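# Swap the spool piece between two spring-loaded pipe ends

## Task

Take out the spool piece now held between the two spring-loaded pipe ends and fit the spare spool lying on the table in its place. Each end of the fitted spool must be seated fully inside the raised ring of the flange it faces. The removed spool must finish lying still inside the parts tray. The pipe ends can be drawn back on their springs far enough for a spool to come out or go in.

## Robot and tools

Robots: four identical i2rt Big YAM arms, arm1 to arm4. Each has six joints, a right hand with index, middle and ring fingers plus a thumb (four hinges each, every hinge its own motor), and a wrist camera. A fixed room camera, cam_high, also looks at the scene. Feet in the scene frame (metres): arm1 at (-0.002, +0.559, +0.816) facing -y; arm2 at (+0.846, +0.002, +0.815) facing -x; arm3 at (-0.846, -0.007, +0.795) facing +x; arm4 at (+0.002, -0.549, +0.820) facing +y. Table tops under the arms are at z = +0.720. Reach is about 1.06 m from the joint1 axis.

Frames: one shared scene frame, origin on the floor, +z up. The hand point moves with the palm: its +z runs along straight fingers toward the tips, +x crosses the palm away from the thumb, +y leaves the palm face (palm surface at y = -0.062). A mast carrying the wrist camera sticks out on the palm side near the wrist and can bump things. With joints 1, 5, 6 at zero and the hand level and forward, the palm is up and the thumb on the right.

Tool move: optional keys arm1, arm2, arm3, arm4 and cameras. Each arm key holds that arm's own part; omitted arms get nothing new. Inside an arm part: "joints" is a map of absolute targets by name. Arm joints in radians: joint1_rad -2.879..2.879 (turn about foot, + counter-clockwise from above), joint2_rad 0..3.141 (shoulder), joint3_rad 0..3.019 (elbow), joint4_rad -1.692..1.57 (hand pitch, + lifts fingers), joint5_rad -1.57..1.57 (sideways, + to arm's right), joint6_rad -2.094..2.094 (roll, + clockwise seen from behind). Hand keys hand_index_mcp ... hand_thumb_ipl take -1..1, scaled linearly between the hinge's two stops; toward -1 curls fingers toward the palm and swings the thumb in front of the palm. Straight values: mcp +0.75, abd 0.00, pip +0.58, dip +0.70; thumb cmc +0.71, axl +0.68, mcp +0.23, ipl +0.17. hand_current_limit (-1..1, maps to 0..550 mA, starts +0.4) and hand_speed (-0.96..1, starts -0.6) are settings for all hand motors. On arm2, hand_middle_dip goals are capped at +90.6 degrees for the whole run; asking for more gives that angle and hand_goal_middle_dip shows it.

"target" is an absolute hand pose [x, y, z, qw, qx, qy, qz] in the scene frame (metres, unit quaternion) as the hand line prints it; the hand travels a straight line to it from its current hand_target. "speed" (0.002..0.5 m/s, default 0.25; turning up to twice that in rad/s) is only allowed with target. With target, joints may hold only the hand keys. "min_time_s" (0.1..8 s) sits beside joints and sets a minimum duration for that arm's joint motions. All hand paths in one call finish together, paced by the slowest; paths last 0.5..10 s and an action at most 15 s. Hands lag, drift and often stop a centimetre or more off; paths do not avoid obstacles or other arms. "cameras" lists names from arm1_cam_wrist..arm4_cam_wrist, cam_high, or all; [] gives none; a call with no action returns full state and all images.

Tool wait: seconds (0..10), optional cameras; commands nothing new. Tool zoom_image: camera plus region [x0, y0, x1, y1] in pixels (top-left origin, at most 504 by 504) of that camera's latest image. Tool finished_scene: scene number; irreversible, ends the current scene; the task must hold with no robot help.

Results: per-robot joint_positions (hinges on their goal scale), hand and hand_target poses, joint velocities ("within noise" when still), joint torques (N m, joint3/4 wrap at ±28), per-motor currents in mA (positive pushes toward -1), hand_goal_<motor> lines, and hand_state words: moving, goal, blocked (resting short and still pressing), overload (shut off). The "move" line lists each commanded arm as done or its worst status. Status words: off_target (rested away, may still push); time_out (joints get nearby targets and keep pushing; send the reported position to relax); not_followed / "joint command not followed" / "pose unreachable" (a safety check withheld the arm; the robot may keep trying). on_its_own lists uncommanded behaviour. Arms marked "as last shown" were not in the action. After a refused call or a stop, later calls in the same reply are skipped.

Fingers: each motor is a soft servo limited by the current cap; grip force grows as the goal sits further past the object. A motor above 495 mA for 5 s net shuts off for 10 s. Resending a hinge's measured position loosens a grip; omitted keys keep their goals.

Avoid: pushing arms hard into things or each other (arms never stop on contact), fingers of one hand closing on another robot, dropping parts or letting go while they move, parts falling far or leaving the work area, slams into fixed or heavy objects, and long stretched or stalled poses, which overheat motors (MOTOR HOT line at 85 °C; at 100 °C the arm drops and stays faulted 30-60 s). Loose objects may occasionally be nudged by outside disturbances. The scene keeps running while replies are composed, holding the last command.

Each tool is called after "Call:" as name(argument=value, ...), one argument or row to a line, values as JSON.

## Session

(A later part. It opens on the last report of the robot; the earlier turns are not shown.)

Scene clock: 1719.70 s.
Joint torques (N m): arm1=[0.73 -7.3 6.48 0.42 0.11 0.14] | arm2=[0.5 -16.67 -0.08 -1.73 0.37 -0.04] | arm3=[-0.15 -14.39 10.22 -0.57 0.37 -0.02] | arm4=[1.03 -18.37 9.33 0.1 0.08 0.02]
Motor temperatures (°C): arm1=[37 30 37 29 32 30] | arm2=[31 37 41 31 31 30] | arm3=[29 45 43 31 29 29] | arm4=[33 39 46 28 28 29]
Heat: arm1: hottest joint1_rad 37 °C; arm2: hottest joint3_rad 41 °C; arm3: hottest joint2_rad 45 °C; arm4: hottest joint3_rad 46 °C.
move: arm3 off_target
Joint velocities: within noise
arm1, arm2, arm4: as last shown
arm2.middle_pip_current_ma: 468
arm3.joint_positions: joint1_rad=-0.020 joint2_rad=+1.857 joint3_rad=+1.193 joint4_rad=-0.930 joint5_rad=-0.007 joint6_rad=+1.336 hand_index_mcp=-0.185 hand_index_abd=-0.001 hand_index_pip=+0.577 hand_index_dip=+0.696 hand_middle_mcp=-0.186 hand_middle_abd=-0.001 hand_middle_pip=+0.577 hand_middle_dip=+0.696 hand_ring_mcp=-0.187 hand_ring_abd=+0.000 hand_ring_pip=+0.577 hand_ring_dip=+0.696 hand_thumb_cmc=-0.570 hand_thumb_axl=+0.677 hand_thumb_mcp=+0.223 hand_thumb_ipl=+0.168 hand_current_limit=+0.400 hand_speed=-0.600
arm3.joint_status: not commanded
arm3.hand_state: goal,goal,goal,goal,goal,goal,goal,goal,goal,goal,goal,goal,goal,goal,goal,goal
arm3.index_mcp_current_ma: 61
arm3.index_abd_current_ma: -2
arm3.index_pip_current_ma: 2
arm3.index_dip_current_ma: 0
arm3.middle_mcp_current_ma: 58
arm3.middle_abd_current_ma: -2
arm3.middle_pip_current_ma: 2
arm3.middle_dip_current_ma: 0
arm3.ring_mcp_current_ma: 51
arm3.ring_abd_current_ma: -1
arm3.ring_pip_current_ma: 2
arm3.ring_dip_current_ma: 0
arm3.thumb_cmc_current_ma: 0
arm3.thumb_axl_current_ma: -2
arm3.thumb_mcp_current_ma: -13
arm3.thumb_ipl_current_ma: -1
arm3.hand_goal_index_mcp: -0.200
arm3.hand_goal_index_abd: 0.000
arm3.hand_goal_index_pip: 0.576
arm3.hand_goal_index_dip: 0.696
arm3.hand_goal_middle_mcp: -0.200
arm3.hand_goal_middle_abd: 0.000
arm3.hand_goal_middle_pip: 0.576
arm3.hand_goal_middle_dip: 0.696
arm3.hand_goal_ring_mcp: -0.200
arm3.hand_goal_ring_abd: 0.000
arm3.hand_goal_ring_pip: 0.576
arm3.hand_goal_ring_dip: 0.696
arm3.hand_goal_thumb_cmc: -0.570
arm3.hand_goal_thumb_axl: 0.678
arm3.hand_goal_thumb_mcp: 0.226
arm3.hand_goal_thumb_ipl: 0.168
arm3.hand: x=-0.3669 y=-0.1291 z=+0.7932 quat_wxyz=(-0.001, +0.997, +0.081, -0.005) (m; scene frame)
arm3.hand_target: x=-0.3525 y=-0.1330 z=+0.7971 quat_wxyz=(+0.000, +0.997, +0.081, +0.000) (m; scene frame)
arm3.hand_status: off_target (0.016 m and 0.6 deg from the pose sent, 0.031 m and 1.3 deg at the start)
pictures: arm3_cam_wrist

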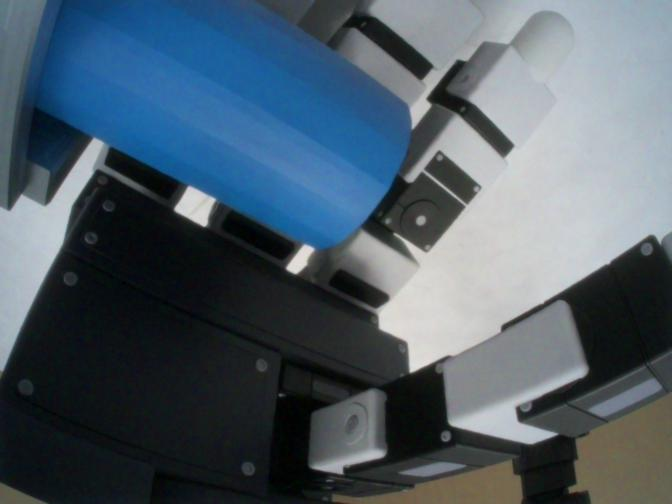

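Call:
move(
  arm3={"joints": {"hand_index_mcp": -0.42, "hand_middle_mcp": -0.6, "hand_ring_mcp": -0.6, "hand_index_pip": 0.0, "hand_middle_pip": -0.5, "hand_ring_pip": -0.5, "hand_index_dip": -0.3, "hand_middle_dip": -0.5, "hand_ring_dip": -0.5, "hand_current_limit": 0.75}},
  arm2={"joints": {"hand_middle_pip": -0.5, "hand_ring_pip": -0.5, "hand_middle_dip": -0.5, "hand_ring_dip": -0.5, "hand_current_limit": 0.75}},
  cameras=["arm3_cam_wrist", "arm2_cam_wrist"],
)

Scene clock: 1733.00 s.
Joint torques (N m): arm1=[0.85 -7.18 6.49 0.39 0.1 0.14] | arm2=[0.44 -16.44 -0.03 -1.72 0.38 -0.05] | arm3=[2.67 -16.91 9.2 -0.46 -0.35 0.16] | arm4=[1.14 -18.37 9.33 0.13 0.07 0.02]
Motor temperatures (°C): arm1=[37 30 37 29 32 30] | arm2=[31 37 41 31 31 30] | arm3=[29 44 42 30 29 29] | arm4=[33 39 46 28 28 29]
Heat: arm1: hottest joint1_rad 37 °C; arm2: hottest joint3_rad 41 °C; arm3: hottest joint2_rad 44 °C; arm4: hottest joint3_rad 46 °C.
move: arm2 off_target; arm3 off_target
Joint velocities: within noise
arm1, arm4: as last shown
arm2.joint_positions: joint1_rad=-0.006 joint2_rad=+1.634 joint3_rad=+0.795 joint4_rad=-0.665 joint5_rad=+0.006 joint6_rad=+1.356 hand_index_mcp=-0.438 hand_index_abd=-0.001 hand_index_pip=-0.038 hand_index_dip=-0.320 hand_middle_mcp=-0.510 hand_middle_abd=+0.007 hand_middle_pip=-0.258 hand_middle_dip=-0.284 hand_ring_mcp=-0.468 hand_ring_abd=+0.007 hand_ring_pip=-0.262 hand_ring_dip=-0.279 hand_thumb_cmc=-0.570 hand_thumb_axl=+0.683 hand_thumb_mcp=+0.240 hand_thumb_ipl=+0.166 hand_current_limit=+0.750 hand_speed=-0.600
arm2.joint_status: hand_middle_pip off_target (ended at -0.258, target -0.500); hand_middle_dip off_target (ended at -0.284, target -0.500); hand_ring_pip off_target (ended at -0.262, target -0.500); hand_ring_dip off_target (ended at -0.279, target -0.500); the others done
arm2.hand_state: goal,goal,blocked,blocked,blocked,goal,blocked,blocked,blocked,goal,blocked,blocked,goal,goal,goal,goal
arm2.index_mcp_current_ma: 19
arm2.index_abd_current_ma: 0
arm2.index_pip_current_ma: -81
arm2.index_dip_current_ma: -34
arm2.middle_mcp_current_ma: 290
arm2.middle_abd_current_ma: 7
arm2.middle_pip_current_ma: 481
arm2.middle_dip_current_ma: 481
arm2.ring_mcp_current_ma: 481
arm2.ring_abd_current_ma: 7
arm2.ring_pip_current_ma: 481
arm2.ring_dip_current_ma: 481
arm2.thumb_cmc_current_ma: 0
arm2.thumb_axl_current_ma: 6
arm2.thumb_mcp_current_ma: 29
arm2.thumb_ipl_current_ma: -2
arm2.hand_goal_index_mcp: -0.450
arm2.hand_goal_index_abd: 0.000
arm2.hand_goal_index_pip: 0.000
arm2.hand_goal_index_dip: -0.300
arm2.hand_goal_middle_mcp: -0.600
arm2.hand_goal_middle_abd: 0.000
arm2.hand_goal_middle_pip: -0.500
arm2.hand_goal_middle_dip: -0.500
arm2.hand_goal_ring_mcp: -0.600
arm2.hand_goal_ring_abd: 0.000
arm2.hand_goal_ring_pip: -0.500
arm2.hand_goal_ring_dip: -0.500
arm2.hand_goal_thumb_cmc: -0.570
arm2.hand_goal_thumb_axl: 0.678
arm2.hand_goal_thumb_mcp: 0.226
arm2.hand_goal_thumb_ipl: 0.168
arm2.hand: x=+0.4681 y=+0.1054 z=+0.7904 quat_wxyz=(-0.036, -0.089, +0.995, +0.004) (m; scene frame)
arm2.hand_target: x=+0.5118 y=+0.1097 z=+0.7918 quat_wxyz=(+0.000, -0.081, +0.997, +0.000) (m; scene frame)
arm2.hand_status: not commanded
arm3.joint_positions: joint1_rad=-0.051 joint2_rad=+1.882 joint3_rad=+1.205 joint4_rad=-0.932 joint5_rad=+0.013 joint6_rad=+1.318 hand_index_mcp=-0.399 hand_index_abd=-0.001 hand_index_pip=+0.007 hand_index_dip=-0.297 hand_middle_mcp=-0.521 hand_middle_abd=+0.023 hand_middle_pip=-0.222 hand_middle_dip=-0.265 hand_ring_mcp=-0.523 hand_ring_abd=+0.004 hand_ring_pip=-0.225 hand_ring_dip=-0.206 hand_thumb_cmc=-0.570 hand_thumb_axl=+0.677 hand_thumb_mcp=+0.223 hand_thumb_ipl=+0.168 hand_current_limit=+0.750 hand_speed=-0.600
arm3.joint_status: hand_index_mcp off_target (ended at -0.399, target -0.420); hand_middle_mcp off_target (ended at -0.521, target -0.600); hand_middle_pip off_target (ended at -0.222, target -0.500); hand_middle_dip off_target (ended at -0.265, target -0.500); hand_ring_mcp off_target (ended at -0.523, target -0.600); hand_ring_pip off_target (ended at -0.225, target -0.500); hand_ring_dip off_target (ended at -0.206, target -0.500); the others done
arm3.hand_state: blocked,goal,goal,goal,blocked,blocked,blocked,blocked,blocked,goal,blocked,blocked,goal,goal,goal,goal
arm3.index_mcp_current_ma: 86
arm3.index_abd_current_ma: -2
arm3.index_pip_current_ma: 26
arm3.index_dip_current_ma: 9
arm3.middle_mcp_current_ma: 373
arm3.middle_abd_current_ma: 79
arm3.middle_pip_current_ma: 481
arm3.middle_dip_current_ma: 481
arm3.ring_mcp_current_ma: 359
arm3.ring_abd_current_ma: 12
arm3.ring_pip_current_ma: 481
arm3.ring_dip_current_ma: 481
arm3.thumb_cmc_current_ma: 0
arm3.thumb_axl_current_ma: -2
arm3.thumb_mcp_current_ma: -13
arm3.thumb_ipl_current_ma: -1
arm3.hand_goal_index_mcp: -0.420
arm3.hand_goal_index_abd: 0.000
arm3.hand_goal_index_pip: 0.000
arm3.hand_goal_index_dip: -0.300
arm3.hand_goal_middle_mcp: -0.600
arm3.hand_goal_middle_abd: 0.000
arm3.hand_goal_middle_pip: -0.500
arm3.hand_goal_middle_dip: -0.500
arm3.hand_goal_ring_mcp: -0.600
arm3.hand_goal_ring_abd: 0.000
arm3.hand_goal_ring_pip: -0.500
arm3.hand_goal_ring_dip: -0.500
arm3.hand_goal_thumb_cmc: -0.570
arm3.hand_goal_thumb_axl: 0.678
arm3.hand_goal_thumb_mcp: 0.226
arm3.hand_goal_thumb_ipl: 0.168
arm3.hand: x=-0.3678 y=-0.1480 z=+0.7868 quat_wxyz=(+0.007, +0.997, +0.075, -0.014) (m; scene frame)
arm3.hand_target: x=-0.3525 y=-0.1329 z=+0.7972 quat_wxyz=(+0.000, +0.997, +0.081, +0.000) (m; scene frame)
arm3.hand_status: not commanded
arm4.joint_positions: joint1_rad=-0.101 joint2_rad=+1.823 joint3_rad=+1.547 joint4_rad=-1.312 joint5_rad=+0.003 joint6_rad=+1.354 hand_index_mcp=+0.740 hand_index_abd=+0.002 hand_index_pip=+0.569 hand_index_dip=+0.695 hand_middle_mcp=+0.742 hand_middle_abd=-0.099 hand_middle_pip=+0.571 hand_middle_dip=+0.695 hand_ring_mcp=+0.749 hand_ring_abd=-0.217 hand_ring_pip=+0.577 hand_ring_dip=+0.696 hand_thumb_cmc=-0.569 hand_thumb_axl=+0.677 hand_thumb_mcp=+0.223 hand_thumb_ipl=+0.168 hand_current_limit=+0.750 hand_speed=-0.600
arm4.index_mcp_current_ma: -44
arm4.index_pip_current_ma: -18
arm4.index_dip_current_ma: -3
arm4.middle_mcp_current_ma: -37
arm4.middle_pip_current_ma: -12
arm4.hand_target: x=+0.1191 y=-0.0090 z=+0.9619 quat_wxyz=(+0.000, +0.647, +0.762, +0.000) (m; scene frame)
pictures: arm2_cam_wrist, arm3_cam_wrist

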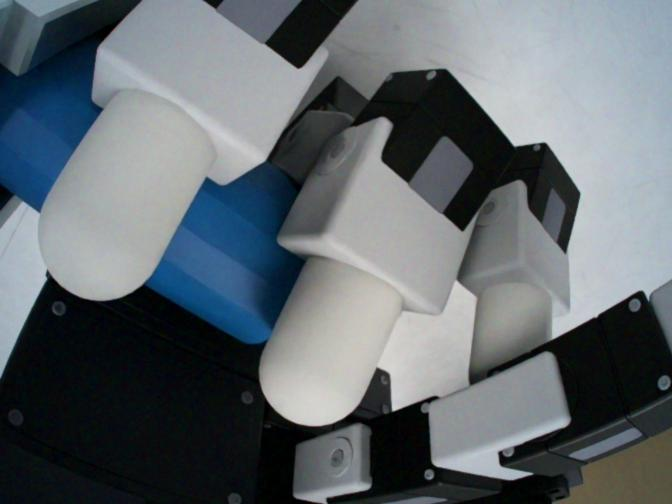

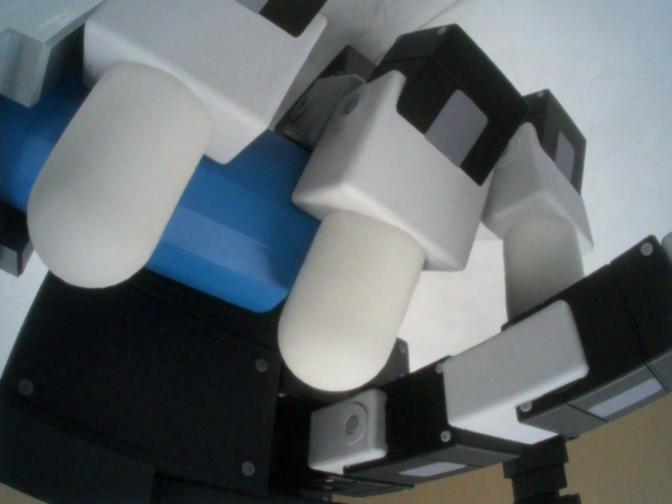

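Call:
move(
  arm3={"target": [-0.4220, -0.1570, 0.792, 0, 0.9967, 0.0811, 0], "speed": 0.06},
  cameras=["arm3_cam_wrist", "arm4_cam_wrist", "cam_high"],
)

Call:
zoom_image(
  camera="cam_high",
  region=[360, 180, 480, 330],
)

Call:
zoom_image(
  camera="arm4_cam_wrist",
  region=[150, 0, 500, 260],
)

Scene clock: 1743.70 s.
Joint torques (N m): arm1=[0.85 -7.06 6.52 0.4 0.09 0.13] | arm2=[0.73 -16.38 -0.01 -1.8 0.39 -0.07] | arm3=[-1.14 -19.72 1.87 -1.95 0.19 0.23] | arm4=[1.03 -18.32 9.31 0.29 0.13 0.02]
Motor temperatures (°C): arm1=[37 30 37 29 32 30] | arm2=[31 38 40 31 31 30] | arm3=[29 44 42 30 29 29] | arm4=[33 39 46 28 28 29]
Heat: arm1: hottest joint1_rad 37 °C; arm2: hottest joint3_rad 40 °C; arm3: hottest joint2_rad 44 °C; arm4: hottest joint3_rad 46 °C.
move: arm3 off_target
Joint velocities: within noise
arm1, arm2, arm4: as last shown
arm2.joint_positions: joint1_rad=-0.006 joint2_rad=+1.633 joint3_rad=+0.795 joint4_rad=-0.665 joint5_rad=+0.006 joint6_rad=+1.356 hand_index_mcp=-0.438 hand_index_abd=-0.001 hand_index_pip=-0.038 hand_index_dip=-0.320 hand_middle_mcp=-0.510 hand_middle_abd=+0.007 hand_middle_pip=-0.258 hand_middle_dip=-0.284 hand_ring_mcp=-0.468 hand_ring_abd=+0.007 hand_ring_pip=-0.262 hand_ring_dip=-0.279 hand_thumb_cmc=-0.570 hand_thumb_axl=+0.683 hand_thumb_mcp=+0.240 hand_thumb_ipl=+0.166 hand_current_limit=+0.750 hand_speed=-0.600
arm2.hand: x=+0.4683 y=+0.1055 z=+0.7907 quat_wxyz=(-0.037, -0.089, +0.995, +0.004) (m; scene frame)
arm2.hand_target: x=+0.5120 y=+0.1098 z=+0.7917 quat_wxyz=(+0.000, -0.081, +0.997, +0.000) (m; scene frame)
arm3.joint_positions: joint1_rad=-0.073 joint2_rad=+1.806 joint3_rad=+1.091 joint4_rad=-0.798 joint5_rad=-0.001 joint6_rad=+1.243 hand_index_mcp=-0.399 hand_index_abd=-0.001 hand_index_pip=+0.007 hand_index_dip=-0.297 hand_middle_mcp=-0.514 hand_middle_abd=+0.002 hand_middle_pip=-0.212 hand_middle_dip=-0.405 hand_ring_mcp=-0.473 hand_ring_abd=+0.004 hand_ring_pip=-0.228 hand_ring_dip=-0.318 hand_thumb_cmc=-0.570 hand_thumb_axl=+0.677 hand_thumb_mcp=+0.223 hand_thumb_ipl=+0.168 hand_current_limit=+0.750 hand_speed=-0.600
arm3.joint_status: not commanded
arm3.hand_state: blocked,goal,goal,goal,blocked,goal,blocked,blocked,blocked,goal,blocked,blocked,goal,goal,goal,goal
arm3.index_mcp_current_ma: 86
arm3.index_abd_current_ma: -2
arm3.index_pip_current_ma: 25
arm3.index_dip_current_ma: 9
arm3.middle_mcp_current_ma: 408
arm3.middle_abd_current_ma: 6
arm3.middle_pip_current_ma: 481
arm3.middle_dip_current_ma: 424
arm3.ring_mcp_current_ma: 481
arm3.ring_abd_current_ma: 11
arm3.ring_pip_current_ma: 481
arm3.ring_dip_current_ma: 481
arm3.thumb_cmc_current_ma: 0
arm3.thumb_axl_current_ma: -2
arm3.thumb_mcp_current_ma: -13
arm3.thumb_ipl_current_ma: -1
arm3.hand_goal_index_mcp: -0.420
arm3.hand_goal_index_abd: 0.000
arm3.hand_goal_index_pip: 0.000
arm3.hand_goal_index_dip: -0.300
arm3.hand_goal_middle_mcp: -0.600
arm3.hand_goal_middle_abd: 0.000
arm3.hand_goal_middle_pip: -0.500
arm3.hand_goal_middle_dip: -0.500
arm3.hand_goal_ring_mcp: -0.600
arm3.hand_goal_ring_abd: 0.000
arm3.hand_goal_ring_pip: -0.500
arm3.hand_goal_ring_dip: -0.500
arm3.hand_goal_thumb_cmc: -0.570
arm3.hand_goal_thumb_axl: 0.678
arm3.hand_goal_thumb_mcp: 0.226
arm3.hand_goal_thumb_ipl: 0.168
arm3.on_its_own: hand_middle_dip moved -0.141 toward your old target -0.500; hand_ring_dip moved -0.112 toward your old target -0.500
arm3.hand: x=-0.3760 y=-0.1550 z=+0.7879 quat_wxyz=(+0.010, +0.994, +0.102, +0.034) (m; scene frame)
arm3.hand_target: x=-0.4191 y=-0.1568 z=+0.7900 quat_wxyz=(+0.000, +0.997, +0.081, +0.000) (m; scene frame)
arm3.hand_status: off_target (0.046 m and 4.7 deg from the pose sent, 0.055 m and 1.9 deg at the start)
arm4.joint_positions: joint1_rad=-0.101 joint2_rad=+1.823 joint3_rad=+1.547 joint4_rad=-1.317 joint5_rad=+0.001 joint6_rad=+1.354 hand_index_mcp=+0.756 hand_index_abd=+0.002 hand_index_pip=+0.577 hand_index_dip=+0.696 hand_middle_mcp=+0.749 hand_middle_abd=-0.099 hand_middle_pip=+0.575 hand_middle_dip=+0.695 hand_ring_mcp=+0.749 hand_ring_abd=-0.217 hand_ring_pip=+0.577 hand_ring_dip=+0.696 hand_thumb_cmc=-0.569 hand_thumb_axl=+0.677 hand_thumb_mcp=+0.223 hand_thumb_ipl=+0.168 hand_current_limit=+0.750 hand_speed=-0.600
arm4.index_mcp_current_ma: 6
arm4.index_pip_current_ma: 2
arm4.index_dip_current_ma: -1
arm4.middle_mcp_current_ma: -13
arm4.middle_pip_current_ma: -3
arm4.middle_dip_current_ma: -2
arm4.hand: x=+0.1188 y=-0.0150 z=+0.9516 quat_wxyz=(+0.005, +0.647, +0.762, -0.007) (m; scene frame)
pictures: arm3_cam_wrist, arm4_cam_wrist, cam_high

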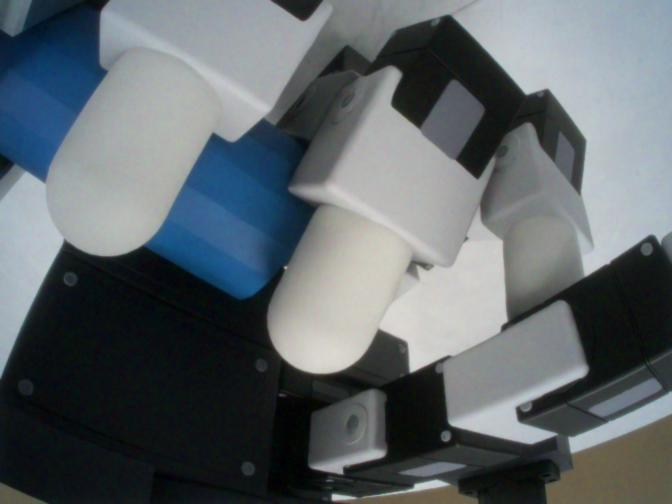

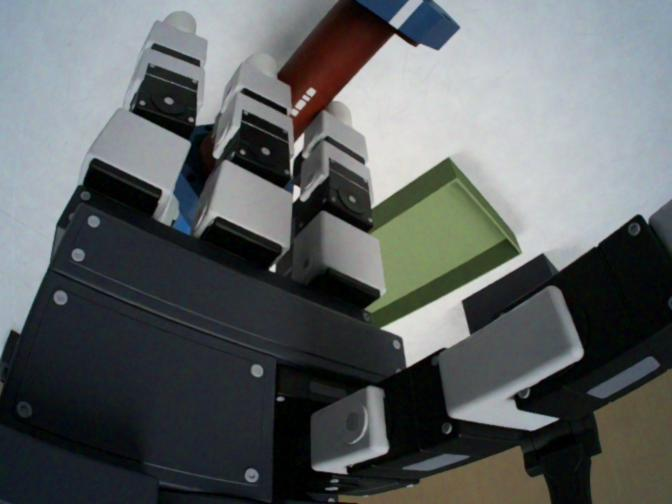

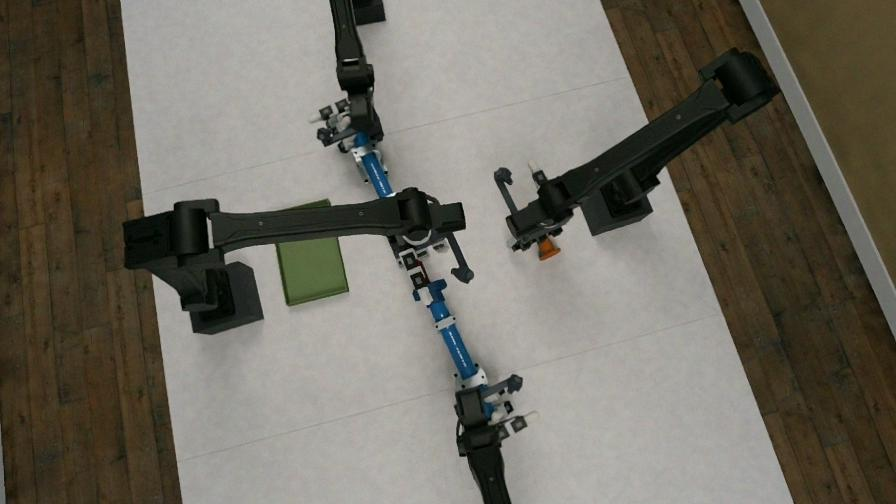

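Scaled by 3.360 from the camera's 896x504 image, which has a finer 1280x720 frame.

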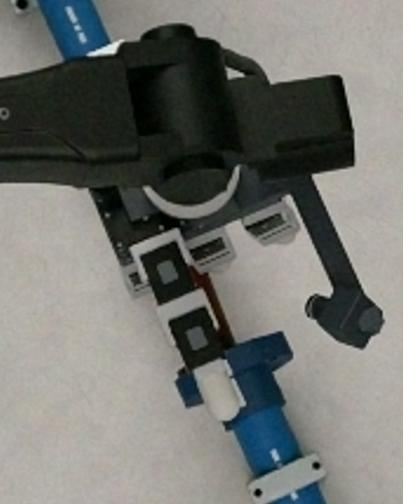

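Scaled by 1.440 from the camera's 672x504 image, which has a finer 960x720 frame.

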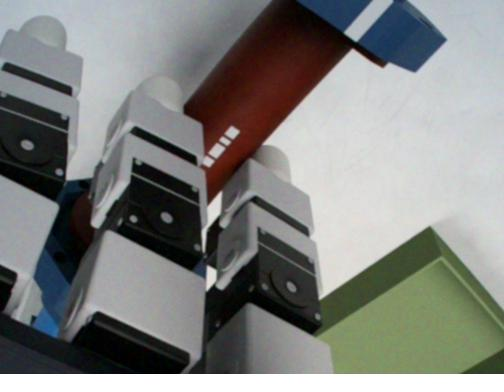

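Call:
zoom_image(
  camera="arm4_cam_wrist",
  region=[330, 0, 480, 80],
)

Call:
zoom_image(
  camera="arm4_cam_wrist",
  region=[160, 110, 310, 240],
)

Scaled by 3.360 from the camera's 672x504 image, which has a finer 960x720 frame.

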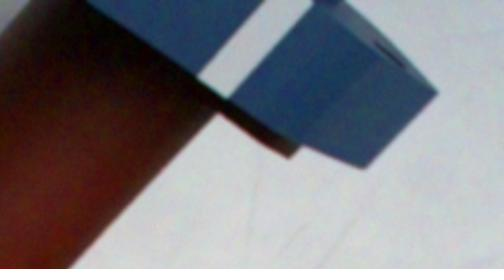

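Scaled by 3.360 from the camera's 672x504 image, which has a finer 960x720 frame.

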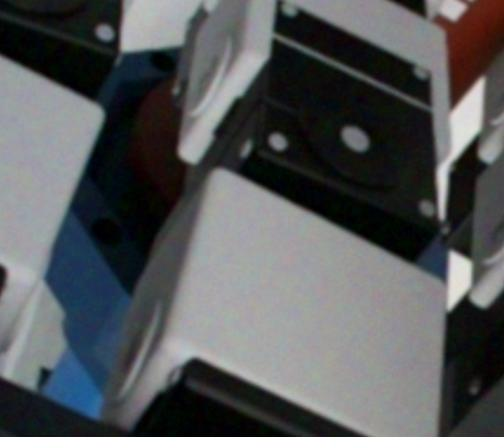

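Call:
move(
  arm3={"target": [-0.4470, -0.1610, 0.792, 0, -0.9967, -0.0811, 0], "speed": 0.06},
  arm2={"target": [0.5400, 0.1140, 0.795, 0, -0.0811, 0.9967, 0], "speed": 0.06},
  cameras=["arm2_cam_wrist", "arm3_cam_wrist", "arm4_cam_wrist"],
)

Call:
zoom_image(
  camera="arm4_cam_wrist",
  region=[150, 0, 500, 260],
)

Scene clock: 1769.67 s.
Joint torques (N m): arm1=[0.73 -7.36 6.46 0.42 0.12 0.12] | arm2=[0.32 -16.67 -1.47 -2.66 0.75 0.11] | arm3=[-0.15 -14.1 6.27 -0.44 0.17 0.1] | arm4=[1.03 -18.26 9.28 0.31 0.03 0.02]
Motor temperatures (°C): arm1=[36 30 37 29 32 30] | arm2=[31 39 40 31 31 30] | arm3=[29 45 40 31 29 29] | arm4=[33 39 46 28 28 29]
Heat: arm1: hottest joint3_rad 37 °C; arm2: hottest joint3_rad 40 °C; arm3: hottest joint2_rad 45 °C; arm4: hottest joint3_rad 46 °C.
move: arm2 off_target; arm3 done
Joint velocities: within noise
arm1, arm4: as last shown
arm2.joint_positions: joint1_rad=-0.015 joint2_rad=+1.603 joint3_rad=+0.752 joint4_rad=-0.620 joint5_rad=-0.003 joint6_rad=+1.325 hand_index_mcp=-0.438 hand_index_abd=-0.001 hand_index_pip=-0.038 hand_index_dip=-0.320 hand_middle_mcp=-0.509 hand_middle_abd=+0.012 hand_middle_pip=-0.258 hand_middle_dip=-0.305 hand_ring_mcp=-0.424 hand_ring_abd=+0.015 hand_ring_pip=-0.263 hand_ring_dip=-0.297 hand_thumb_cmc=-0.571 hand_thumb_axl=+0.683 hand_thumb_mcp=+0.240 hand_thumb_ipl=+0.166 hand_current_limit=+0.750 hand_speed=-0.600
arm2.joint_status: not commanded
arm2.hand_state: goal,goal,blocked,blocked,blocked,goal,blocked,blocked,blocked,goal,blocked,blocked,goal,goal,goal,goal
arm2.index_mcp_current_ma: 18
arm2.index_abd_current_ma: 0
arm2.index_pip_current_ma: -80
arm2.index_dip_current_ma: -34
arm2.middle_mcp_current_ma: 297
arm2.middle_abd_current_ma: 14
arm2.middle_pip_current_ma: 481
arm2.middle_dip_current_ma: 481
arm2.ring_mcp_current_ma: 481
arm2.ring_abd_current_ma: 18
arm2.ring_pip_current_ma: 481
arm2.ring_dip_current_ma: 481
arm2.thumb_cmc_current_ma: 0
arm2.thumb_axl_current_ma: 6
arm2.thumb_mcp_current_ma: 29
arm2.thumb_ipl_current_ma: -2
arm2.hand_goal_index_mcp: -0.450
arm2.hand_goal_index_abd: 0.000
arm2.hand_goal_index_pip: 0.000
arm2.hand_goal_index_dip: -0.300
arm2.hand_goal_middle_mcp: -0.600
arm2.hand_goal_middle_abd: 0.000
arm2.hand_goal_middle_pip: -0.500
arm2.hand_goal_middle_dip: -0.500
arm2.hand_goal_ring_mcp: -0.600
arm2.hand_goal_ring_abd: 0.000
arm2.hand_goal_ring_pip: -0.500
arm2.hand_goal_ring_dip: -0.500
arm2.hand_goal_thumb_cmc: -0.570
arm2.hand_goal_thumb_axl: 0.678
arm2.hand_goal_thumb_mcp: 0.226
arm2.hand_goal_thumb_ipl: 0.168
arm2.on_its_own: hand_middle_dip moved -0.021 toward your old target -0.500
arm2.hand: x=+0.4729 y=+0.1070 z=+0.7899 quat_wxyz=(-0.053, -0.100, +0.994, +0.003) (m; scene frame)
arm2.hand_target: x=+0.5339 y=+0.1135 z=+0.7894 quat_wxyz=(+0.000, -0.081, +0.997, +0.000) (m; scene frame)
arm2.hand_status: off_target (0.068 m and 6.5 deg from the pose sent, 0.072 m and 4.3 deg at the start)
arm3.joint_positions: joint1_rad=-0.106 joint2_rad=+1.704 joint3_rad=+0.951 joint4_rad=-0.825 joint5_rad=-0.001 joint6_rad=+1.239 hand_index_mcp=-0.400 hand_index_abd=-0.001 hand_index_pip=+0.007 hand_index_dip=-0.297 hand_middle_mcp=-0.571 hand_middle_abd=+0.004 hand_middle_pip=-0.422 hand_middle_dip=-0.483 hand_ring_mcp=-0.564 hand_ring_abd=+0.002 hand_ring_pip=-0.432 hand_ring_dip=-0.485 hand_thumb_cmc=-0.570 hand_thumb_axl=+0.677 hand_thumb_mcp=+0.223 hand_thumb_ipl=+0.168 hand_current_limit=+0.750 hand_speed=-0.600
arm3.joint_status: not commanded
arm3.hand_state: goal,goal,goal,goal,blocked,goal,blocked,goal,blocked,goal,blocked,goal,goal,goal,goal,goal
arm3.index_mcp_current_ma: 82
arm3.index_abd_current_ma: -2
arm3.index_pip_current_ma: 24
arm3.index_dip_current_ma: 8
arm3.middle_mcp_current_ma: 125
arm3.middle_abd_current_ma: 10
arm3.middle_pip_current_ma: 341
arm3.middle_dip_current_ma: 64
arm3.ring_mcp_current_ma: 155
arm3.ring_abd_current_ma: 5
arm3.ring_pip_current_ma: 294
arm3.ring_dip_current_ma: 57
arm3.thumb_cmc_current_ma: 0
arm3.thumb_axl_current_ma: -2
arm3.thumb_mcp_current_ma: -14
arm3.thumb_ipl_current_ma: -1
arm3.hand_goal_index_mcp: -0.420
arm3.hand_goal_index_abd: 0.000
arm3.hand_goal_index_pip: 0.000
arm3.hand_goal_index_dip: -0.300
arm3.hand_goal_middle_mcp: -0.600
arm3.hand_goal_middle_abd: 0.000
arm3.hand_goal_middle_pip: -0.500
arm3.hand_goal_middle_dip: -0.500
arm3.hand_goal_ring_mcp: -0.600
arm3.hand_goal_ring_abd: 0.000
arm3.hand_goal_ring_pip: -0.500
arm3.hand_goal_ring_dip: -0.500
arm3.hand_goal_thumb_cmc: -0.570
arm3.hand_goal_thumb_axl: 0.678
arm3.hand_goal_thumb_mcp: 0.226
arm3.hand_goal_thumb_ipl: 0.168
arm3.on_its_own: hand_middle_mcp moved -0.057 toward your old target -0.600; hand_middle_pip moved -0.210 toward your old target -0.500; hand_middle_dip moved -0.078 to your old target -0.500; hand_ring_mcp moved -0.092 toward your old target -0.600; hand_ring_pip moved -0.204 toward your old target -0.500; hand_ring_dip moved -0.167 to your old target -0.500
arm3.hand: x=-0.4430 y=-0.1605 z=+0.7891 quat_wxyz=(+0.002, +0.996, +0.087, +0.002) (m; scene frame)
arm3.hand_target: x=-0.4470 y=-0.1609 z=+0.7919 quat_wxyz=(+0.000, +0.997, +0.081, +0.000) (m; scene frame)
arm3.hand_status: done (0.005 m and 0.7 deg from the pose sent, 0.071 m and 4.7 deg at the start)
arm4.joint_positions: joint1_rad=-0.101 joint2_rad=+1.823 joint3_rad=+1.547 joint4_rad=-1.317 joint5_rad=+0.003 joint6_rad=+1.354 hand_index_mcp=+0.748 hand_index_abd=+0.002 hand_index_pip=+0.574 hand_index_dip=+0.695 hand_middle_mcp=+0.741 hand_middle_abd=-0.099 hand_middle_pip=+0.570 hand_middle_dip=+0.694 hand_ring_mcp=+0.751 hand_ring_abd=-0.217 hand_ring_pip=+0.577 hand_ring_dip=+0.696 hand_thumb_cmc=-0.569 hand_thumb_axl=+0.677 hand_thumb_mcp=+0.223 hand_thumb_ipl=+0.168 hand_current_limit=+0.750 hand_speed=-0.600
arm4.index_mcp_current_ma: -17
arm4.index_pip_current_ma: -4
arm4.index_dip_current_ma: -2
arm4.middle_mcp_current_ma: -42
arm4.middle_pip_current_ma: -15
arm4.middle_dip_current_ma: -6
arm4.ring_mcp_current_ma: -8
arm4.ring_abd_current_ma: 6
arm4.thumb_cmc_current_ma: 2
arm4.thumb_mcp_current_ma: -11
arm4.hand: x=+0.1193 y=-0.0150 z=+0.9518 quat_wxyz=(+0.006, +0.647, +0.762, -0.006) (m; scene frame)
arm4.hand_target: x=+0.1189 y=-0.0090 z=+0.9619 quat_wxyz=(+0.000, +0.647, +0.762, +0.000) (m; scene frame)
pictures: arm2_cam_wrist, arm3_cam_wrist, arm4_cam_wrist

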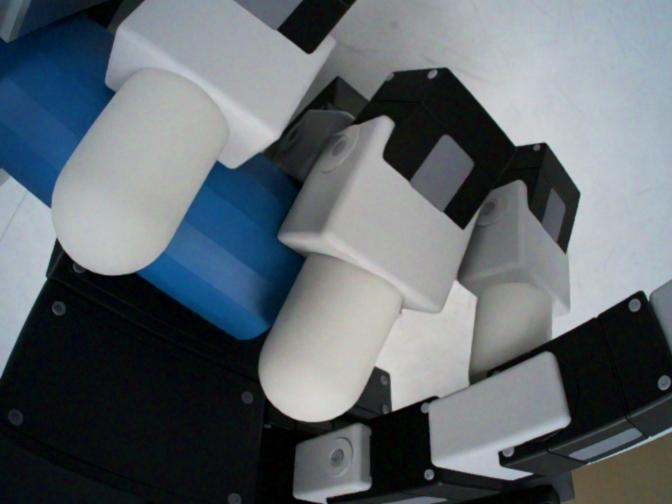

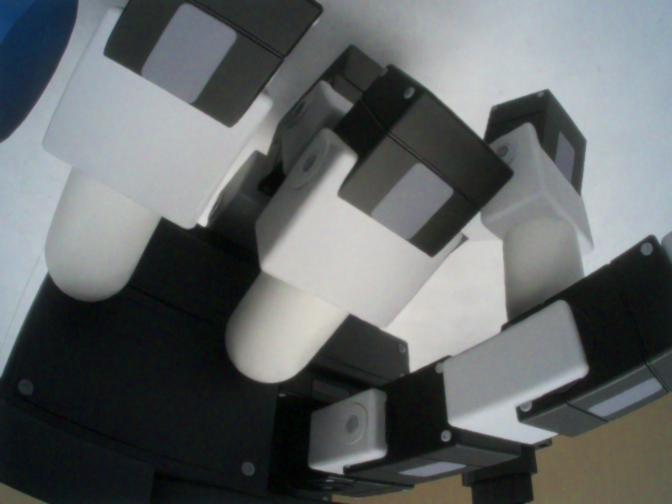

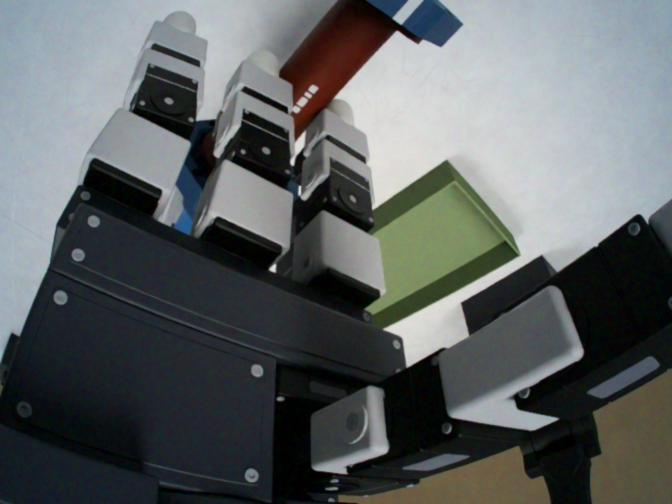

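Scaled by 1.440 from the camera's 672x504 image, which has a finer 960x720 frame.

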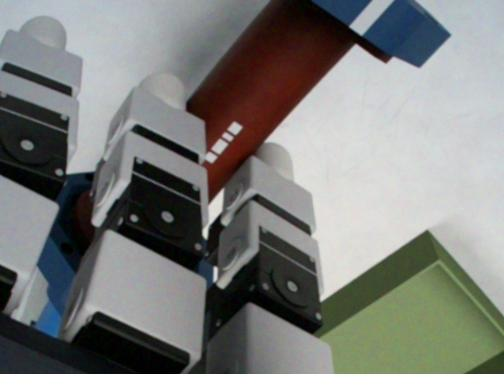

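Call:
zoom_image(
  camera="arm4_cam_wrist",
  region=[340, 0, 480, 60],
)

Call:
zoom_image(
  camera="cam_high",
  region=[380, 220, 480, 330],
)

Scaled by 3.600 from the camera's 672x504 image, which has a finer 960x720 frame.

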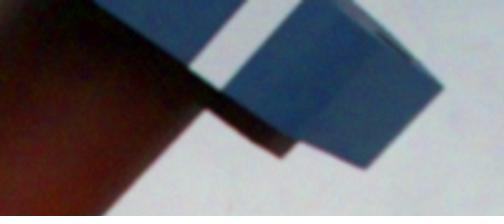

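This scene's latest camera images include none from cam_high. They are from: arm2_cam_wrist, arm3_cam_wrist, arm4_cam_wrist. cam_high's image comes with the result of a call that names it in "cameras".

Call:
wait(
  seconds=0.1,
  cameras=["cam_high", "arm4_cam_wrist"],
)

Call:
zoom_image(
  camera="cam_high",
  region=[400, 250, 500, 420],
)

Call:
zoom_image(
  camera="cam_high",
  region=[330, 90, 430, 200],
)

Scene clock: 1797.53 s.
Joint torques (N m): arm1=[0.85 -7.3 6.43 0.4 0.11 0.13] | arm2=[-0.03 -17.03 -1.52 -2.58 0.77 0.1] | arm3=[-0.09 -14.04 6.3 -0.44 0.17 0.11] | arm4=[1.08 -18.32 9.32 0.27 0.03 0.02]
Motor temperatures (°C): arm1=[36 30 37 29 32 30] | arm2=[31 38 39 31 32 30] | arm3=[29 43 40 30 29 29] | arm4=[33 39 46 28 28 29]
Heat: arm1: hottest joint3_rad 37 °C; arm2: hottest joint3_rad 39 °C; arm3: hottest joint2_rad 43 °C; arm4: hottest joint3_rad 46 °C.
Joint velocities: within noise
arm1.joint_positions: joint1_rad=+0.139 joint2_rad=+1.231 joint3_rad=+0.610 joint4_rad=-0.990 joint5_rad=-0.003 joint6_rad=+1.590 hand_index_mcp=+0.753 hand_index_abd=+0.042 hand_index_pip=+0.575 hand_index_dip=+0.695 hand_middle_mcp=+0.751 hand_middle_abd=-0.058 hand_middle_pip=+0.575 hand_middle_dip=+0.696 hand_ring_mcp=+0.751 hand_ring_abd=-0.217 hand_ring_pip=+0.577 hand_ring_dip=+0.696 hand_thumb_cmc=-0.570 hand_thumb_axl=+0.677 hand_thumb_mcp=+0.223 hand_thumb_ipl=+0.168 hand_current_limit=+0.750 hand_speed=-0.600
arm1.joint_status: not commanded
arm1.hand_state: goal,blocked,goal,goal,goal,blocked,goal,goal,goal,goal,goal,goal,goal,goal,goal,goal
arm1.index_mcp_current_ma: 0
arm1.index_abd_current_ma: 481
arm1.index_pip_current_ma: 0
arm1.index_dip_current_ma: 0
arm1.middle_mcp_current_ma: -1
arm1.middle_abd_current_ma: -481
arm1.middle_pip_current_ma: 0
arm1.middle_dip_current_ma: 0
arm1.ring_mcp_current_ma: -1
arm1.ring_abd_current_ma: 1
arm1.ring_pip_current_ma: 0
arm1.ring_dip_current_ma: 0
arm1.thumb_cmc_current_ma: 0
arm1.thumb_axl_current_ma: 0
arm1.thumb_mcp_current_ma: -1
arm1.thumb_ipl_current_ma: 0
arm1.hand_goal_index_mcp: 0.754
arm1.hand_goal_index_abd: -0.150
arm1.hand_goal_index_pip: 0.576
arm1.hand_goal_index_dip: 0.696
arm1.hand_goal_middle_mcp: 0.754
arm1.hand_goal_middle_abd: 0.150
arm1.hand_goal_middle_pip: 0.576
arm1.hand_goal_middle_dip: 0.696
arm1.hand_goal_ring_mcp: 0.754
arm1.hand_goal_ring_abd: -0.220
arm1.hand_goal_ring_pip: 0.576
arm1.hand_goal_ring_dip: 0.696
arm1.hand_goal_thumb_cmc: -0.570
arm1.hand_goal_thumb_axl: 0.678
arm1.hand_goal_thumb_mcp: 0.226
arm1.hand_goal_thumb_ipl: 0.168
arm1.hand: x=-0.0413 y=+0.3117 z=+0.8604 quat_wxyz=(-0.009, +0.764, -0.645, -0.009) (m; scene frame)
arm1.hand_target: x=-0.0401 y=+0.3101 z=+0.8620 quat_wxyz=(+0.000, +0.762, -0.647, +0.000) (m; scene frame)
arm1.hand_status: not commanded
arm2.joint_positions: joint1_rad=-0.015 joint2_rad=+1.603 joint3_rad=+0.752 joint4_rad=-0.620 joint5_rad=-0.003 joint6_rad=+1.325 hand_index_mcp=-0.438 hand_index_abd=-0.001 hand_index_pip=-0.038 hand_index_dip=-0.320 hand_middle_mcp=-0.509 hand_middle_abd=+0.012 hand_middle_pip=-0.258 hand_middle_dip=-0.305 hand_ring_mcp=-0.424 hand_ring_abd=+0.015 hand_ring_pip=-0.263 hand_ring_dip=-0.297 hand_thumb_cmc=-0.571 hand_thumb_axl=+0.683 hand_thumb_mcp=+0.240 hand_thumb_ipl=+0.166 hand_current_limit=+0.750 hand_speed=-0.600
arm2.joint_status: not commanded
arm2.hand_state: goal,goal,blocked,blocked,blocked,goal,blocked,blocked,blocked,goal,blocked,blocked,goal,goal,goal,goal
arm2.index_mcp_current_ma: 18
arm2.index_abd_current_ma: 0
arm2.index_pip_current_ma: -80
arm2.index_dip_current_ma: -34
arm2.middle_mcp_current_ma: 297
arm2.middle_abd_current_ma: 14
arm2.middle_pip_current_ma: 481
arm2.middle_dip_current_ma: 481
arm2.ring_mcp_current_ma: 481
arm2.ring_abd_current_ma: 18
arm2.ring_pip_current_ma: 481
arm2.ring_dip_current_ma: 481
arm2.thumb_cmc_current_ma: 0
arm2.thumb_axl_current_ma: 6
arm2.thumb_mcp_current_ma: 29
arm2.thumb_ipl_current_ma: -2
arm2.hand_goal_index_mcp: -0.450
arm2.hand_goal_index_abd: 0.000
arm2.hand_goal_index_pip: 0.000
arm2.hand_goal_index_dip: -0.300
arm2.hand_goal_middle_mcp: -0.600
arm2.hand_goal_middle_abd: 0.000
arm2.hand_goal_middle_pip: -0.500
arm2.hand_goal_middle_dip: -0.500
arm2.hand_goal_ring_mcp: -0.600
arm2.hand_goal_ring_abd: 0.000
arm2.hand_goal_ring_pip: -0.500
arm2.hand_goal_ring_dip: -0.500
arm2.hand_goal_thumb_cmc: -0.570
arm2.hand_goal_thumb_axl: 0.678
arm2.hand_goal_thumb_mcp: 0.226
arm2.hand_goal_thumb_ipl: 0.168
arm2.hand: x=+0.4729 y=+0.1070 z=+0.7899 quat_wxyz=(-0.053, -0.100, +0.994, +0.003) (m; scene frame)
arm2.hand_target: x=+0.5339 y=+0.1135 z=+0.7894 quat_wxyz=(+0.000, -0.081, +0.997, +0.000) (m; scene frame)
arm2.hand_status: off_target (0.068 m and 6.5 deg from the pose sent, 0.072 m and 4.3 deg at the start)
arm3.joint_positions: joint1_rad=-0.106 joint2_rad=+1.704 joint3_rad=+0.951 joint4_rad=-0.825 joint5_rad=-0.001 joint6_rad=+1.239 hand_index_mcp=-0.400 hand_index_abd=-0.001 hand_index_pip=+0.007 hand_index_dip=-0.297 hand_middle_mcp=-0.571 hand_middle_abd=+0.004 hand_middle_pip=-0.422 hand_middle_dip=-0.483 hand_ring_mcp=-0.564 hand_ring_abd=+0.002 hand_ring_pip=-0.432 hand_ring_dip=-0.485 hand_thumb_cmc=-0.570 hand_thumb_axl=+0.677 hand_thumb_mcp=+0.223 hand_thumb_ipl=+0.168 hand_current_limit=+0.750 hand_speed=-0.600
arm3.joint_status: not commanded
arm3.hand_state: goal,goal,goal,goal,blocked,goal,blocked,goal,blocked,goal,blocked,goal,goal,goal,goal,goal
arm3.index_mcp_current_ma: 82
arm3.index_abd_current_ma: -2
arm3.index_pip_current_ma: 24
arm3.index_dip_current_ma: 8
arm3.middle_mcp_current_ma: 125
arm3.middle_abd_current_ma: 10
arm3.middle_pip_current_ma: 341
arm3.middle_dip_current_ma: 64
arm3.ring_mcp_current_ma: 155
arm3.ring_abd_current_ma: 5
arm3.ring_pip_current_ma: 294
arm3.ring_dip_current_ma: 57
arm3.thumb_cmc_current_ma: 0
arm3.thumb_axl_current_ma: -2
arm3.thumb_mcp_current_ma: -14
arm3.thumb_ipl_current_ma: -1
arm3.hand_goal_index_mcp: -0.420
arm3.hand_goal_index_abd: 0.000
arm3.hand_goal_index_pip: 0.000
arm3.hand_goal_index_dip: -0.300
arm3.hand_goal_middle_mcp: -0.600
arm3.hand_goal_middle_abd: 0.000
arm3.hand_goal_middle_pip: -0.500
arm3.hand_goal_middle_dip: -0.500
arm3.hand_goal_ring_mcp: -0.600
arm3.hand_goal_ring_abd: 0.000
arm3.hand_goal_ring_pip: -0.500
arm3.hand_goal_ring_dip: -0.500
arm3.hand_goal_thumb_cmc: -0.570
arm3.hand_goal_thumb_axl: 0.678
arm3.hand_goal_thumb_mcp: 0.226
arm3.hand_goal_thumb_ipl: 0.168
arm3.hand: x=-0.4430 y=-0.1605 z=+0.7891 quat_wxyz=(+0.002, +0.996, +0.087, +0.002) (m; scene frame)
arm3.hand_target: x=-0.4470 y=-0.1609 z=+0.7919 quat_wxyz=(+0.000, +0.997, +0.081, +0.000) (m; scene frame)
arm3.hand_status: done (0.005 m and 0.7 deg from the pose sent, 0.071 m and 4.7 deg at the start)
arm4.joint_positions: joint1_rad=-0.101 joint2_rad=+1.823 joint3_rad=+1.547 joint4_rad=-1.317 joint5_rad=+0.003 joint6_rad=+1.354 hand_index_mcp=+0.748 hand_index_abd=+0.002 hand_index_pip=+0.574 hand_index_dip=+0.695 hand_middle_mcp=+0.741 hand_middle_abd=-0.099 hand_middle_pip=+0.570 hand_middle_dip=+0.694 hand_ring_mcp=+0.751 hand_ring_abd=-0.217 hand_ring_pip=+0.577 hand_ring_dip=+0.696 hand_thumb_cmc=-0.569 hand_thumb_axl=+0.677 hand_thumb_mcp=+0.223 hand_thumb_ipl=+0.168 hand_current_limit=+0.750 hand_speed=-0.600
arm4.joint_status: not commanded
arm4.hand_state: goal,blocked,goal,goal,goal,blocked,goal,goal,goal,goal,goal,goal,goal,goal,goal,goal
arm4.index_mcp_current_ma: -17
arm4.index_abd_current_ma: 481
arm4.index_pip_current_ma: -4
arm4.index_dip_current_ma: -2
arm4.middle_mcp_current_ma: -42
arm4.middle_abd_current_ma: -481
arm4.middle_pip_current_ma: -15
arm4.middle_dip_current_ma: -6
arm4.ring_mcp_current_ma: -8
arm4.ring_abd_current_ma: 6
arm4.ring_pip_current_ma: 1
arm4.ring_dip_current_ma: 0
arm4.thumb_cmc_current_ma: 2
arm4.thumb_axl_current_ma: -2
arm4.thumb_mcp_current_ma: -11
arm4.thumb_ipl_current_ma: -1
arm4.hand_goal_index_mcp: 0.754
arm4.hand_goal_index_abd: -0.150
arm4.hand_goal_index_pip: 0.576
arm4.hand_goal_index_dip: 0.696
arm4.hand_goal_middle_mcp: 0.754
arm4.hand_goal_middle_abd: 0.150
arm4.hand_goal_middle_pip: 0.576
arm4.hand_goal_middle_dip: 0.696
arm4.hand_goal_ring_mcp: 0.754
arm4.hand_goal_ring_abd: -0.220
arm4.hand_goal_ring_pip: 0.576
arm4.hand_goal_ring_dip: 0.696
arm4.hand_goal_thumb_cmc: -0.570
arm4.hand_goal_thumb_axl: 0.678
arm4.hand_goal_thumb_mcp: 0.226
arm4.hand_goal_thumb_ipl: 0.168
arm4.hand: x=+0.1193 y=-0.0150 z=+0.9518 quat_wxyz=(+0.006, +0.647, +0.762, -0.006) (m; scene frame)
arm4.hand_target: x=+0.1189 y=-0.0090 z=+0.9619 quat_wxyz=(+0.000, +0.647, +0.762, +0.000) (m; scene frame)
arm4.hand_status: not commanded
wait: 0.10 s; at rest from the start
pictures: arm4_cam_wrist, cam_high

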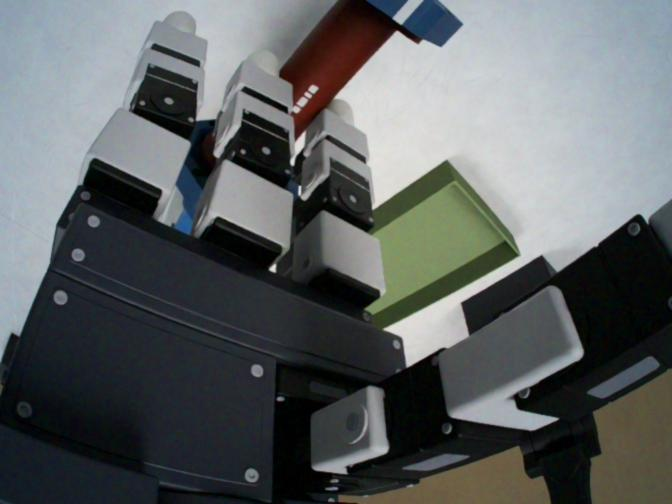

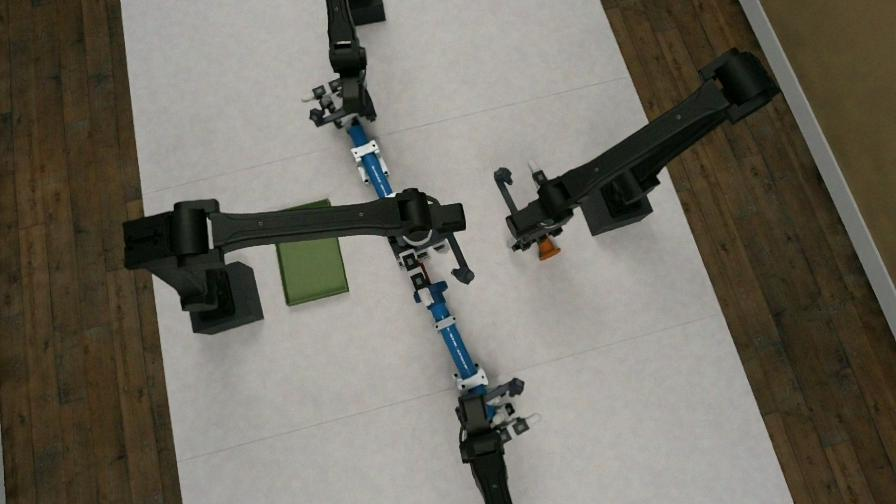

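Scaled by 2.965 from the camera's 896x504 image, which has a finer 1280x720 frame.

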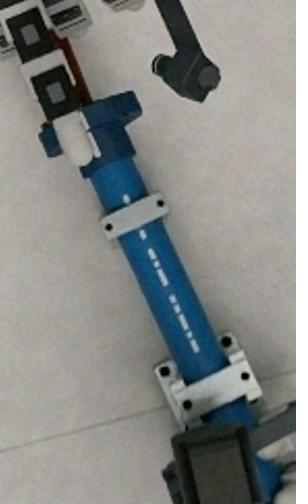

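Scaled by 4.582 from the camera's 896x504 image, which has a finer 1280x720 frame.

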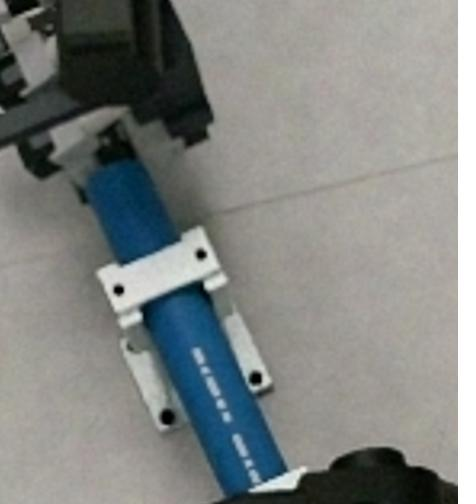

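Call:
move(
  arm3={"target":[-0.45,-0.10,0.80,0,0.9967,0.0811,0],"speed":0.15,"joints":{"hand_middle_mcp":-0.2,"hand_ring_mcp":-0.2,"hand_index_mcp":-0.2,"hand_middle_pip":0.577,"hand_ring_pip":0.577,"hand_index_pip":0.577,"hand_middle_dip":0.696,"hand_ring_dip":0.696,"hand_index_dip":0.696,"hand_thumb_cmc":-0.57}},
  cameras=[],
)

Call:
move(
  arm3={"target":[-0.40,0.004,0.80,0,0.9967,0.0811,0],"speed":0.15},
  cameras=["arm3_cam_wrist","cam_high"],
)

Scene clock: 1842.33 s.
Joint torques (N m): arm1=[0.79 -7.06 6.46 0.43 0.11 0.13] | arm2=[0.03 -17.14 -1.52 -2.54 0.74 0.12] | arm3=[1.2 -13.51 6.28 -0.5 0.26 0.09] | arm4=[1.08 -18.32 9.28 0.31 0.03 0.02]
Motor temperatures (°C): arm1=[36 30 36 29 32 30] | arm2=[31 38 39 31 32 30] | arm3=[29 43 40 30 29 29] | arm4=[33 40 47 28 28 29]
Heat: arm1: hottest joint1_rad 36 °C; arm2: hottest joint3_rad 39 °C; arm3: hottest joint2_rad 43 °C; arm4: hottest joint3_rad 47 °C.
move: arm3 done
Joint velocities: within noise
arm1, arm2, arm4: as last shown
arm3.joint_positions: joint1_rad=+0.027 joint2_rad=+1.669 joint3_rad=+0.934 joint4_rad=-0.841 joint5_rad=-0.005 joint6_rad=+1.384 hand_index_mcp=-0.193 hand_index_abd=-0.001 hand_index_pip=+0.578 hand_index_dip=+0.694 hand_middle_mcp=-0.193 hand_middle_abd=+0.003 hand_middle_pip=+0.578 hand_middle_dip=+0.694 hand_ring_mcp=-0.194 hand_ring_abd=+0.002 hand_ring_pip=+0.578 hand_ring_dip=+0.694 hand_thumb_cmc=-0.570 hand_thumb_axl=+0.677 hand_thumb_mcp=+0.223 hand_thumb_ipl=+0.168 hand_current_limit=+0.750 hand_speed=-0.600
arm3.joint_status: all done
arm3.hand_state: goal,goal,goal,goal,goal,goal,goal,goal,goal,goal,goal,goal,goal,goal,goal,goal
arm3.index_mcp_current_ma: 27
arm3.index_abd_current_ma: -2
arm3.index_pip_current_ma: -1
arm3.index_dip_current_ma: -8
arm3.middle_mcp_current_ma: 26
arm3.middle_abd_current_ma: 9
arm3.middle_pip_current_ma: -1
arm3.middle_dip_current_ma: -8
arm3.ring_mcp_current_ma: 23
arm3.ring_abd_current_ma: 5
arm3.ring_pip_current_ma: -1
arm3.ring_dip_current_ma: -7
arm3.thumb_cmc_current_ma: 0
arm3.thumb_axl_current_ma: -2
arm3.thumb_mcp_current_ma: -14
arm3.thumb_ipl_current_ma: -1
arm3.hand_goal_index_mcp: -0.200
arm3.hand_goal_index_abd: 0.000
arm3.hand_goal_index_pip: 0.578
arm3.hand_goal_index_dip: 0.696
arm3.hand_goal_middle_mcp: -0.200
arm3.hand_goal_middle_abd: 0.000
arm3.hand_goal_middle_pip: 0.578
arm3.hand_goal_middle_dip: 0.696
arm3.hand_goal_ring_mcp: -0.200
arm3.hand_goal_ring_abd: 0.000
arm3.hand_goal_ring_pip: 0.578
arm3.hand_goal_ring_dip: 0.696
arm3.hand_goal_thumb_cmc: -0.570
arm3.hand_goal_thumb_axl: 0.678
arm3.hand_goal_thumb_mcp: 0.226
arm3.hand_goal_thumb_ipl: 0.168
arm3.hand: x=-0.4465 y=-0.1043 z=+0.7976 quat_wxyz=(+0.001, +0.997, +0.081, +0.003) (m; scene frame)
arm3.hand_target: x=-0.4501 y=-0.1001 z=+0.7999 quat_wxyz=(+0.000, +0.997, +0.081, +0.000) (m; scene frame)
arm3.hand_status: done (0.006 m and 0.4 deg from the pose sent, 0.062 m and 0.7 deg at the start)
pictures: none
No camera images: "cameras" was empty.

Scene clock: 1843.97 s.
Joint torques (N m): arm1=[0.73 -7.36 6.52 0.4 0.11 0.15] | arm2=[0.15 -16.97 -1.46 -2.56 0.74 0.13] | arm3=[1.03 -12.92 9.77 -0.59 0.26 0.11] | arm4=[1.03 -18.37 9.29 0.32 0.03 0.01]
Motor temperatures (°C): arm1=[36 30 36 29 32 30] | arm2=[31 38 39 31 32 30] | arm3=[29 43 40 30 29 29] | arm4=[33 40 47 28 28 29]
Heat: arm1: hottest joint1_rad 36 °C; arm2: hottest joint3_rad 39 °C; arm3: hottest joint2_rad 43 °C; arm4: hottest joint3_rad 47 °C.
move: arm3 off_target
Joint velocities: within noise
arm1, arm2, arm4: as last shown
arm3.joint_positions: joint1_rad=+0.254 joint2_rad=+1.768 joint3_rad=+1.072 joint4_rad=-0.894 joint5_rad=-0.007 joint6_rad=+1.611 hand_index_mcp=-0.193 hand_index_abd=-0.001 hand_index_pip=+0.578 hand_index_dip=+0.694 hand_middle_mcp=-0.193 hand_middle_abd=+0.003 hand_middle_pip=+0.578 hand_middle_dip=+0.694 hand_ring_mcp=-0.194 hand_ring_abd=+0.002 hand_ring_pip=+0.578 hand_ring_dip=+0.694 hand_thumb_cmc=-0.570 hand_thumb_axl=+0.677 hand_thumb_mcp=+0.223 hand_thumb_ipl=+0.168 hand_current_limit=+0.750 hand_speed=-0.600
arm3.joint_status: not commanded
arm3.hand_state: goal,goal,goal,goal,goal,goal,goal,goal,goal,goal,goal,goal,goal,goal,goal,goal
arm3.index_mcp_current_ma: 27
arm3.index_abd_current_ma: -2
arm3.index_pip_current_ma: -1
arm3.index_dip_current_ma: -8
arm3.middle_mcp_current_ma: 26
arm3.middle_abd_current_ma: 8
arm3.middle_pip_current_ma: -1
arm3.middle_dip_current_ma: -8
arm3.ring_mcp_current_ma: 23
arm3.ring_abd_current_ma: 5
arm3.ring_pip_current_ma: -1
arm3.ring_dip_current_ma: -7
arm3.thumb_cmc_current_ma: 0
arm3.thumb_axl_current_ma: -2
arm3.thumb_mcp_current_ma: -14
arm3.thumb_ipl_current_ma: -1
arm3.hand_goal_index_mcp: -0.200
arm3.hand_goal_index_abd: 0.000
arm3.hand_goal_index_pip: 0.578
arm3.hand_goal_index_dip: 0.696
arm3.hand_goal_middle_mcp: -0.200
arm3.hand_goal_middle_abd: 0.000
arm3.hand_goal_middle_pip: 0.578
arm3.hand_goal_middle_dip: 0.696
arm3.hand_goal_ring_mcp: -0.200
arm3.hand_goal_ring_abd: 0.000
arm3.hand_goal_ring_pip: 0.578
arm3.hand_goal_ring_dip: 0.696
arm3.hand_goal_thumb_cmc: -0.570
arm3.hand_goal_thumb_axl: 0.678
arm3.hand_goal_thumb_mcp: 0.226
arm3.hand_goal_thumb_ipl: 0.168
arm3.hand: x=-0.4133 y=-0.0033 z=+0.7965 quat_wxyz=(+0.001, +0.997, +0.081, -0.004) (m; scene frame)
arm3.hand_target: x=-0.4005 y=+0.0040 z=+0.8001 quat_wxyz=(+0.000, +0.997, +0.081, +0.000) (m; scene frame)
arm3.hand_status: off_target (0.016 m and 0.5 deg from the pose sent, 0.118 m and 0.4 deg at the start)
pictures: arm3_cam_wrist, cam_high

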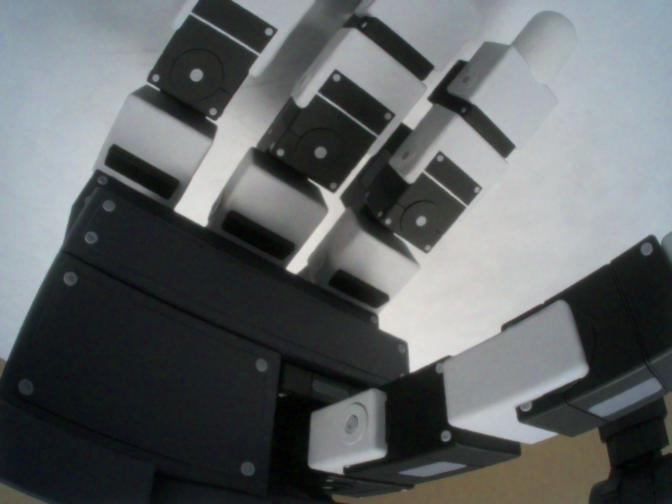

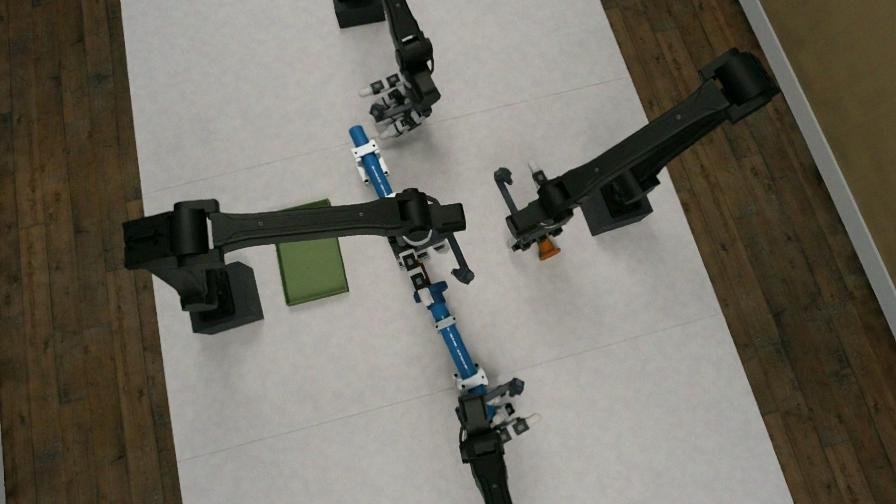

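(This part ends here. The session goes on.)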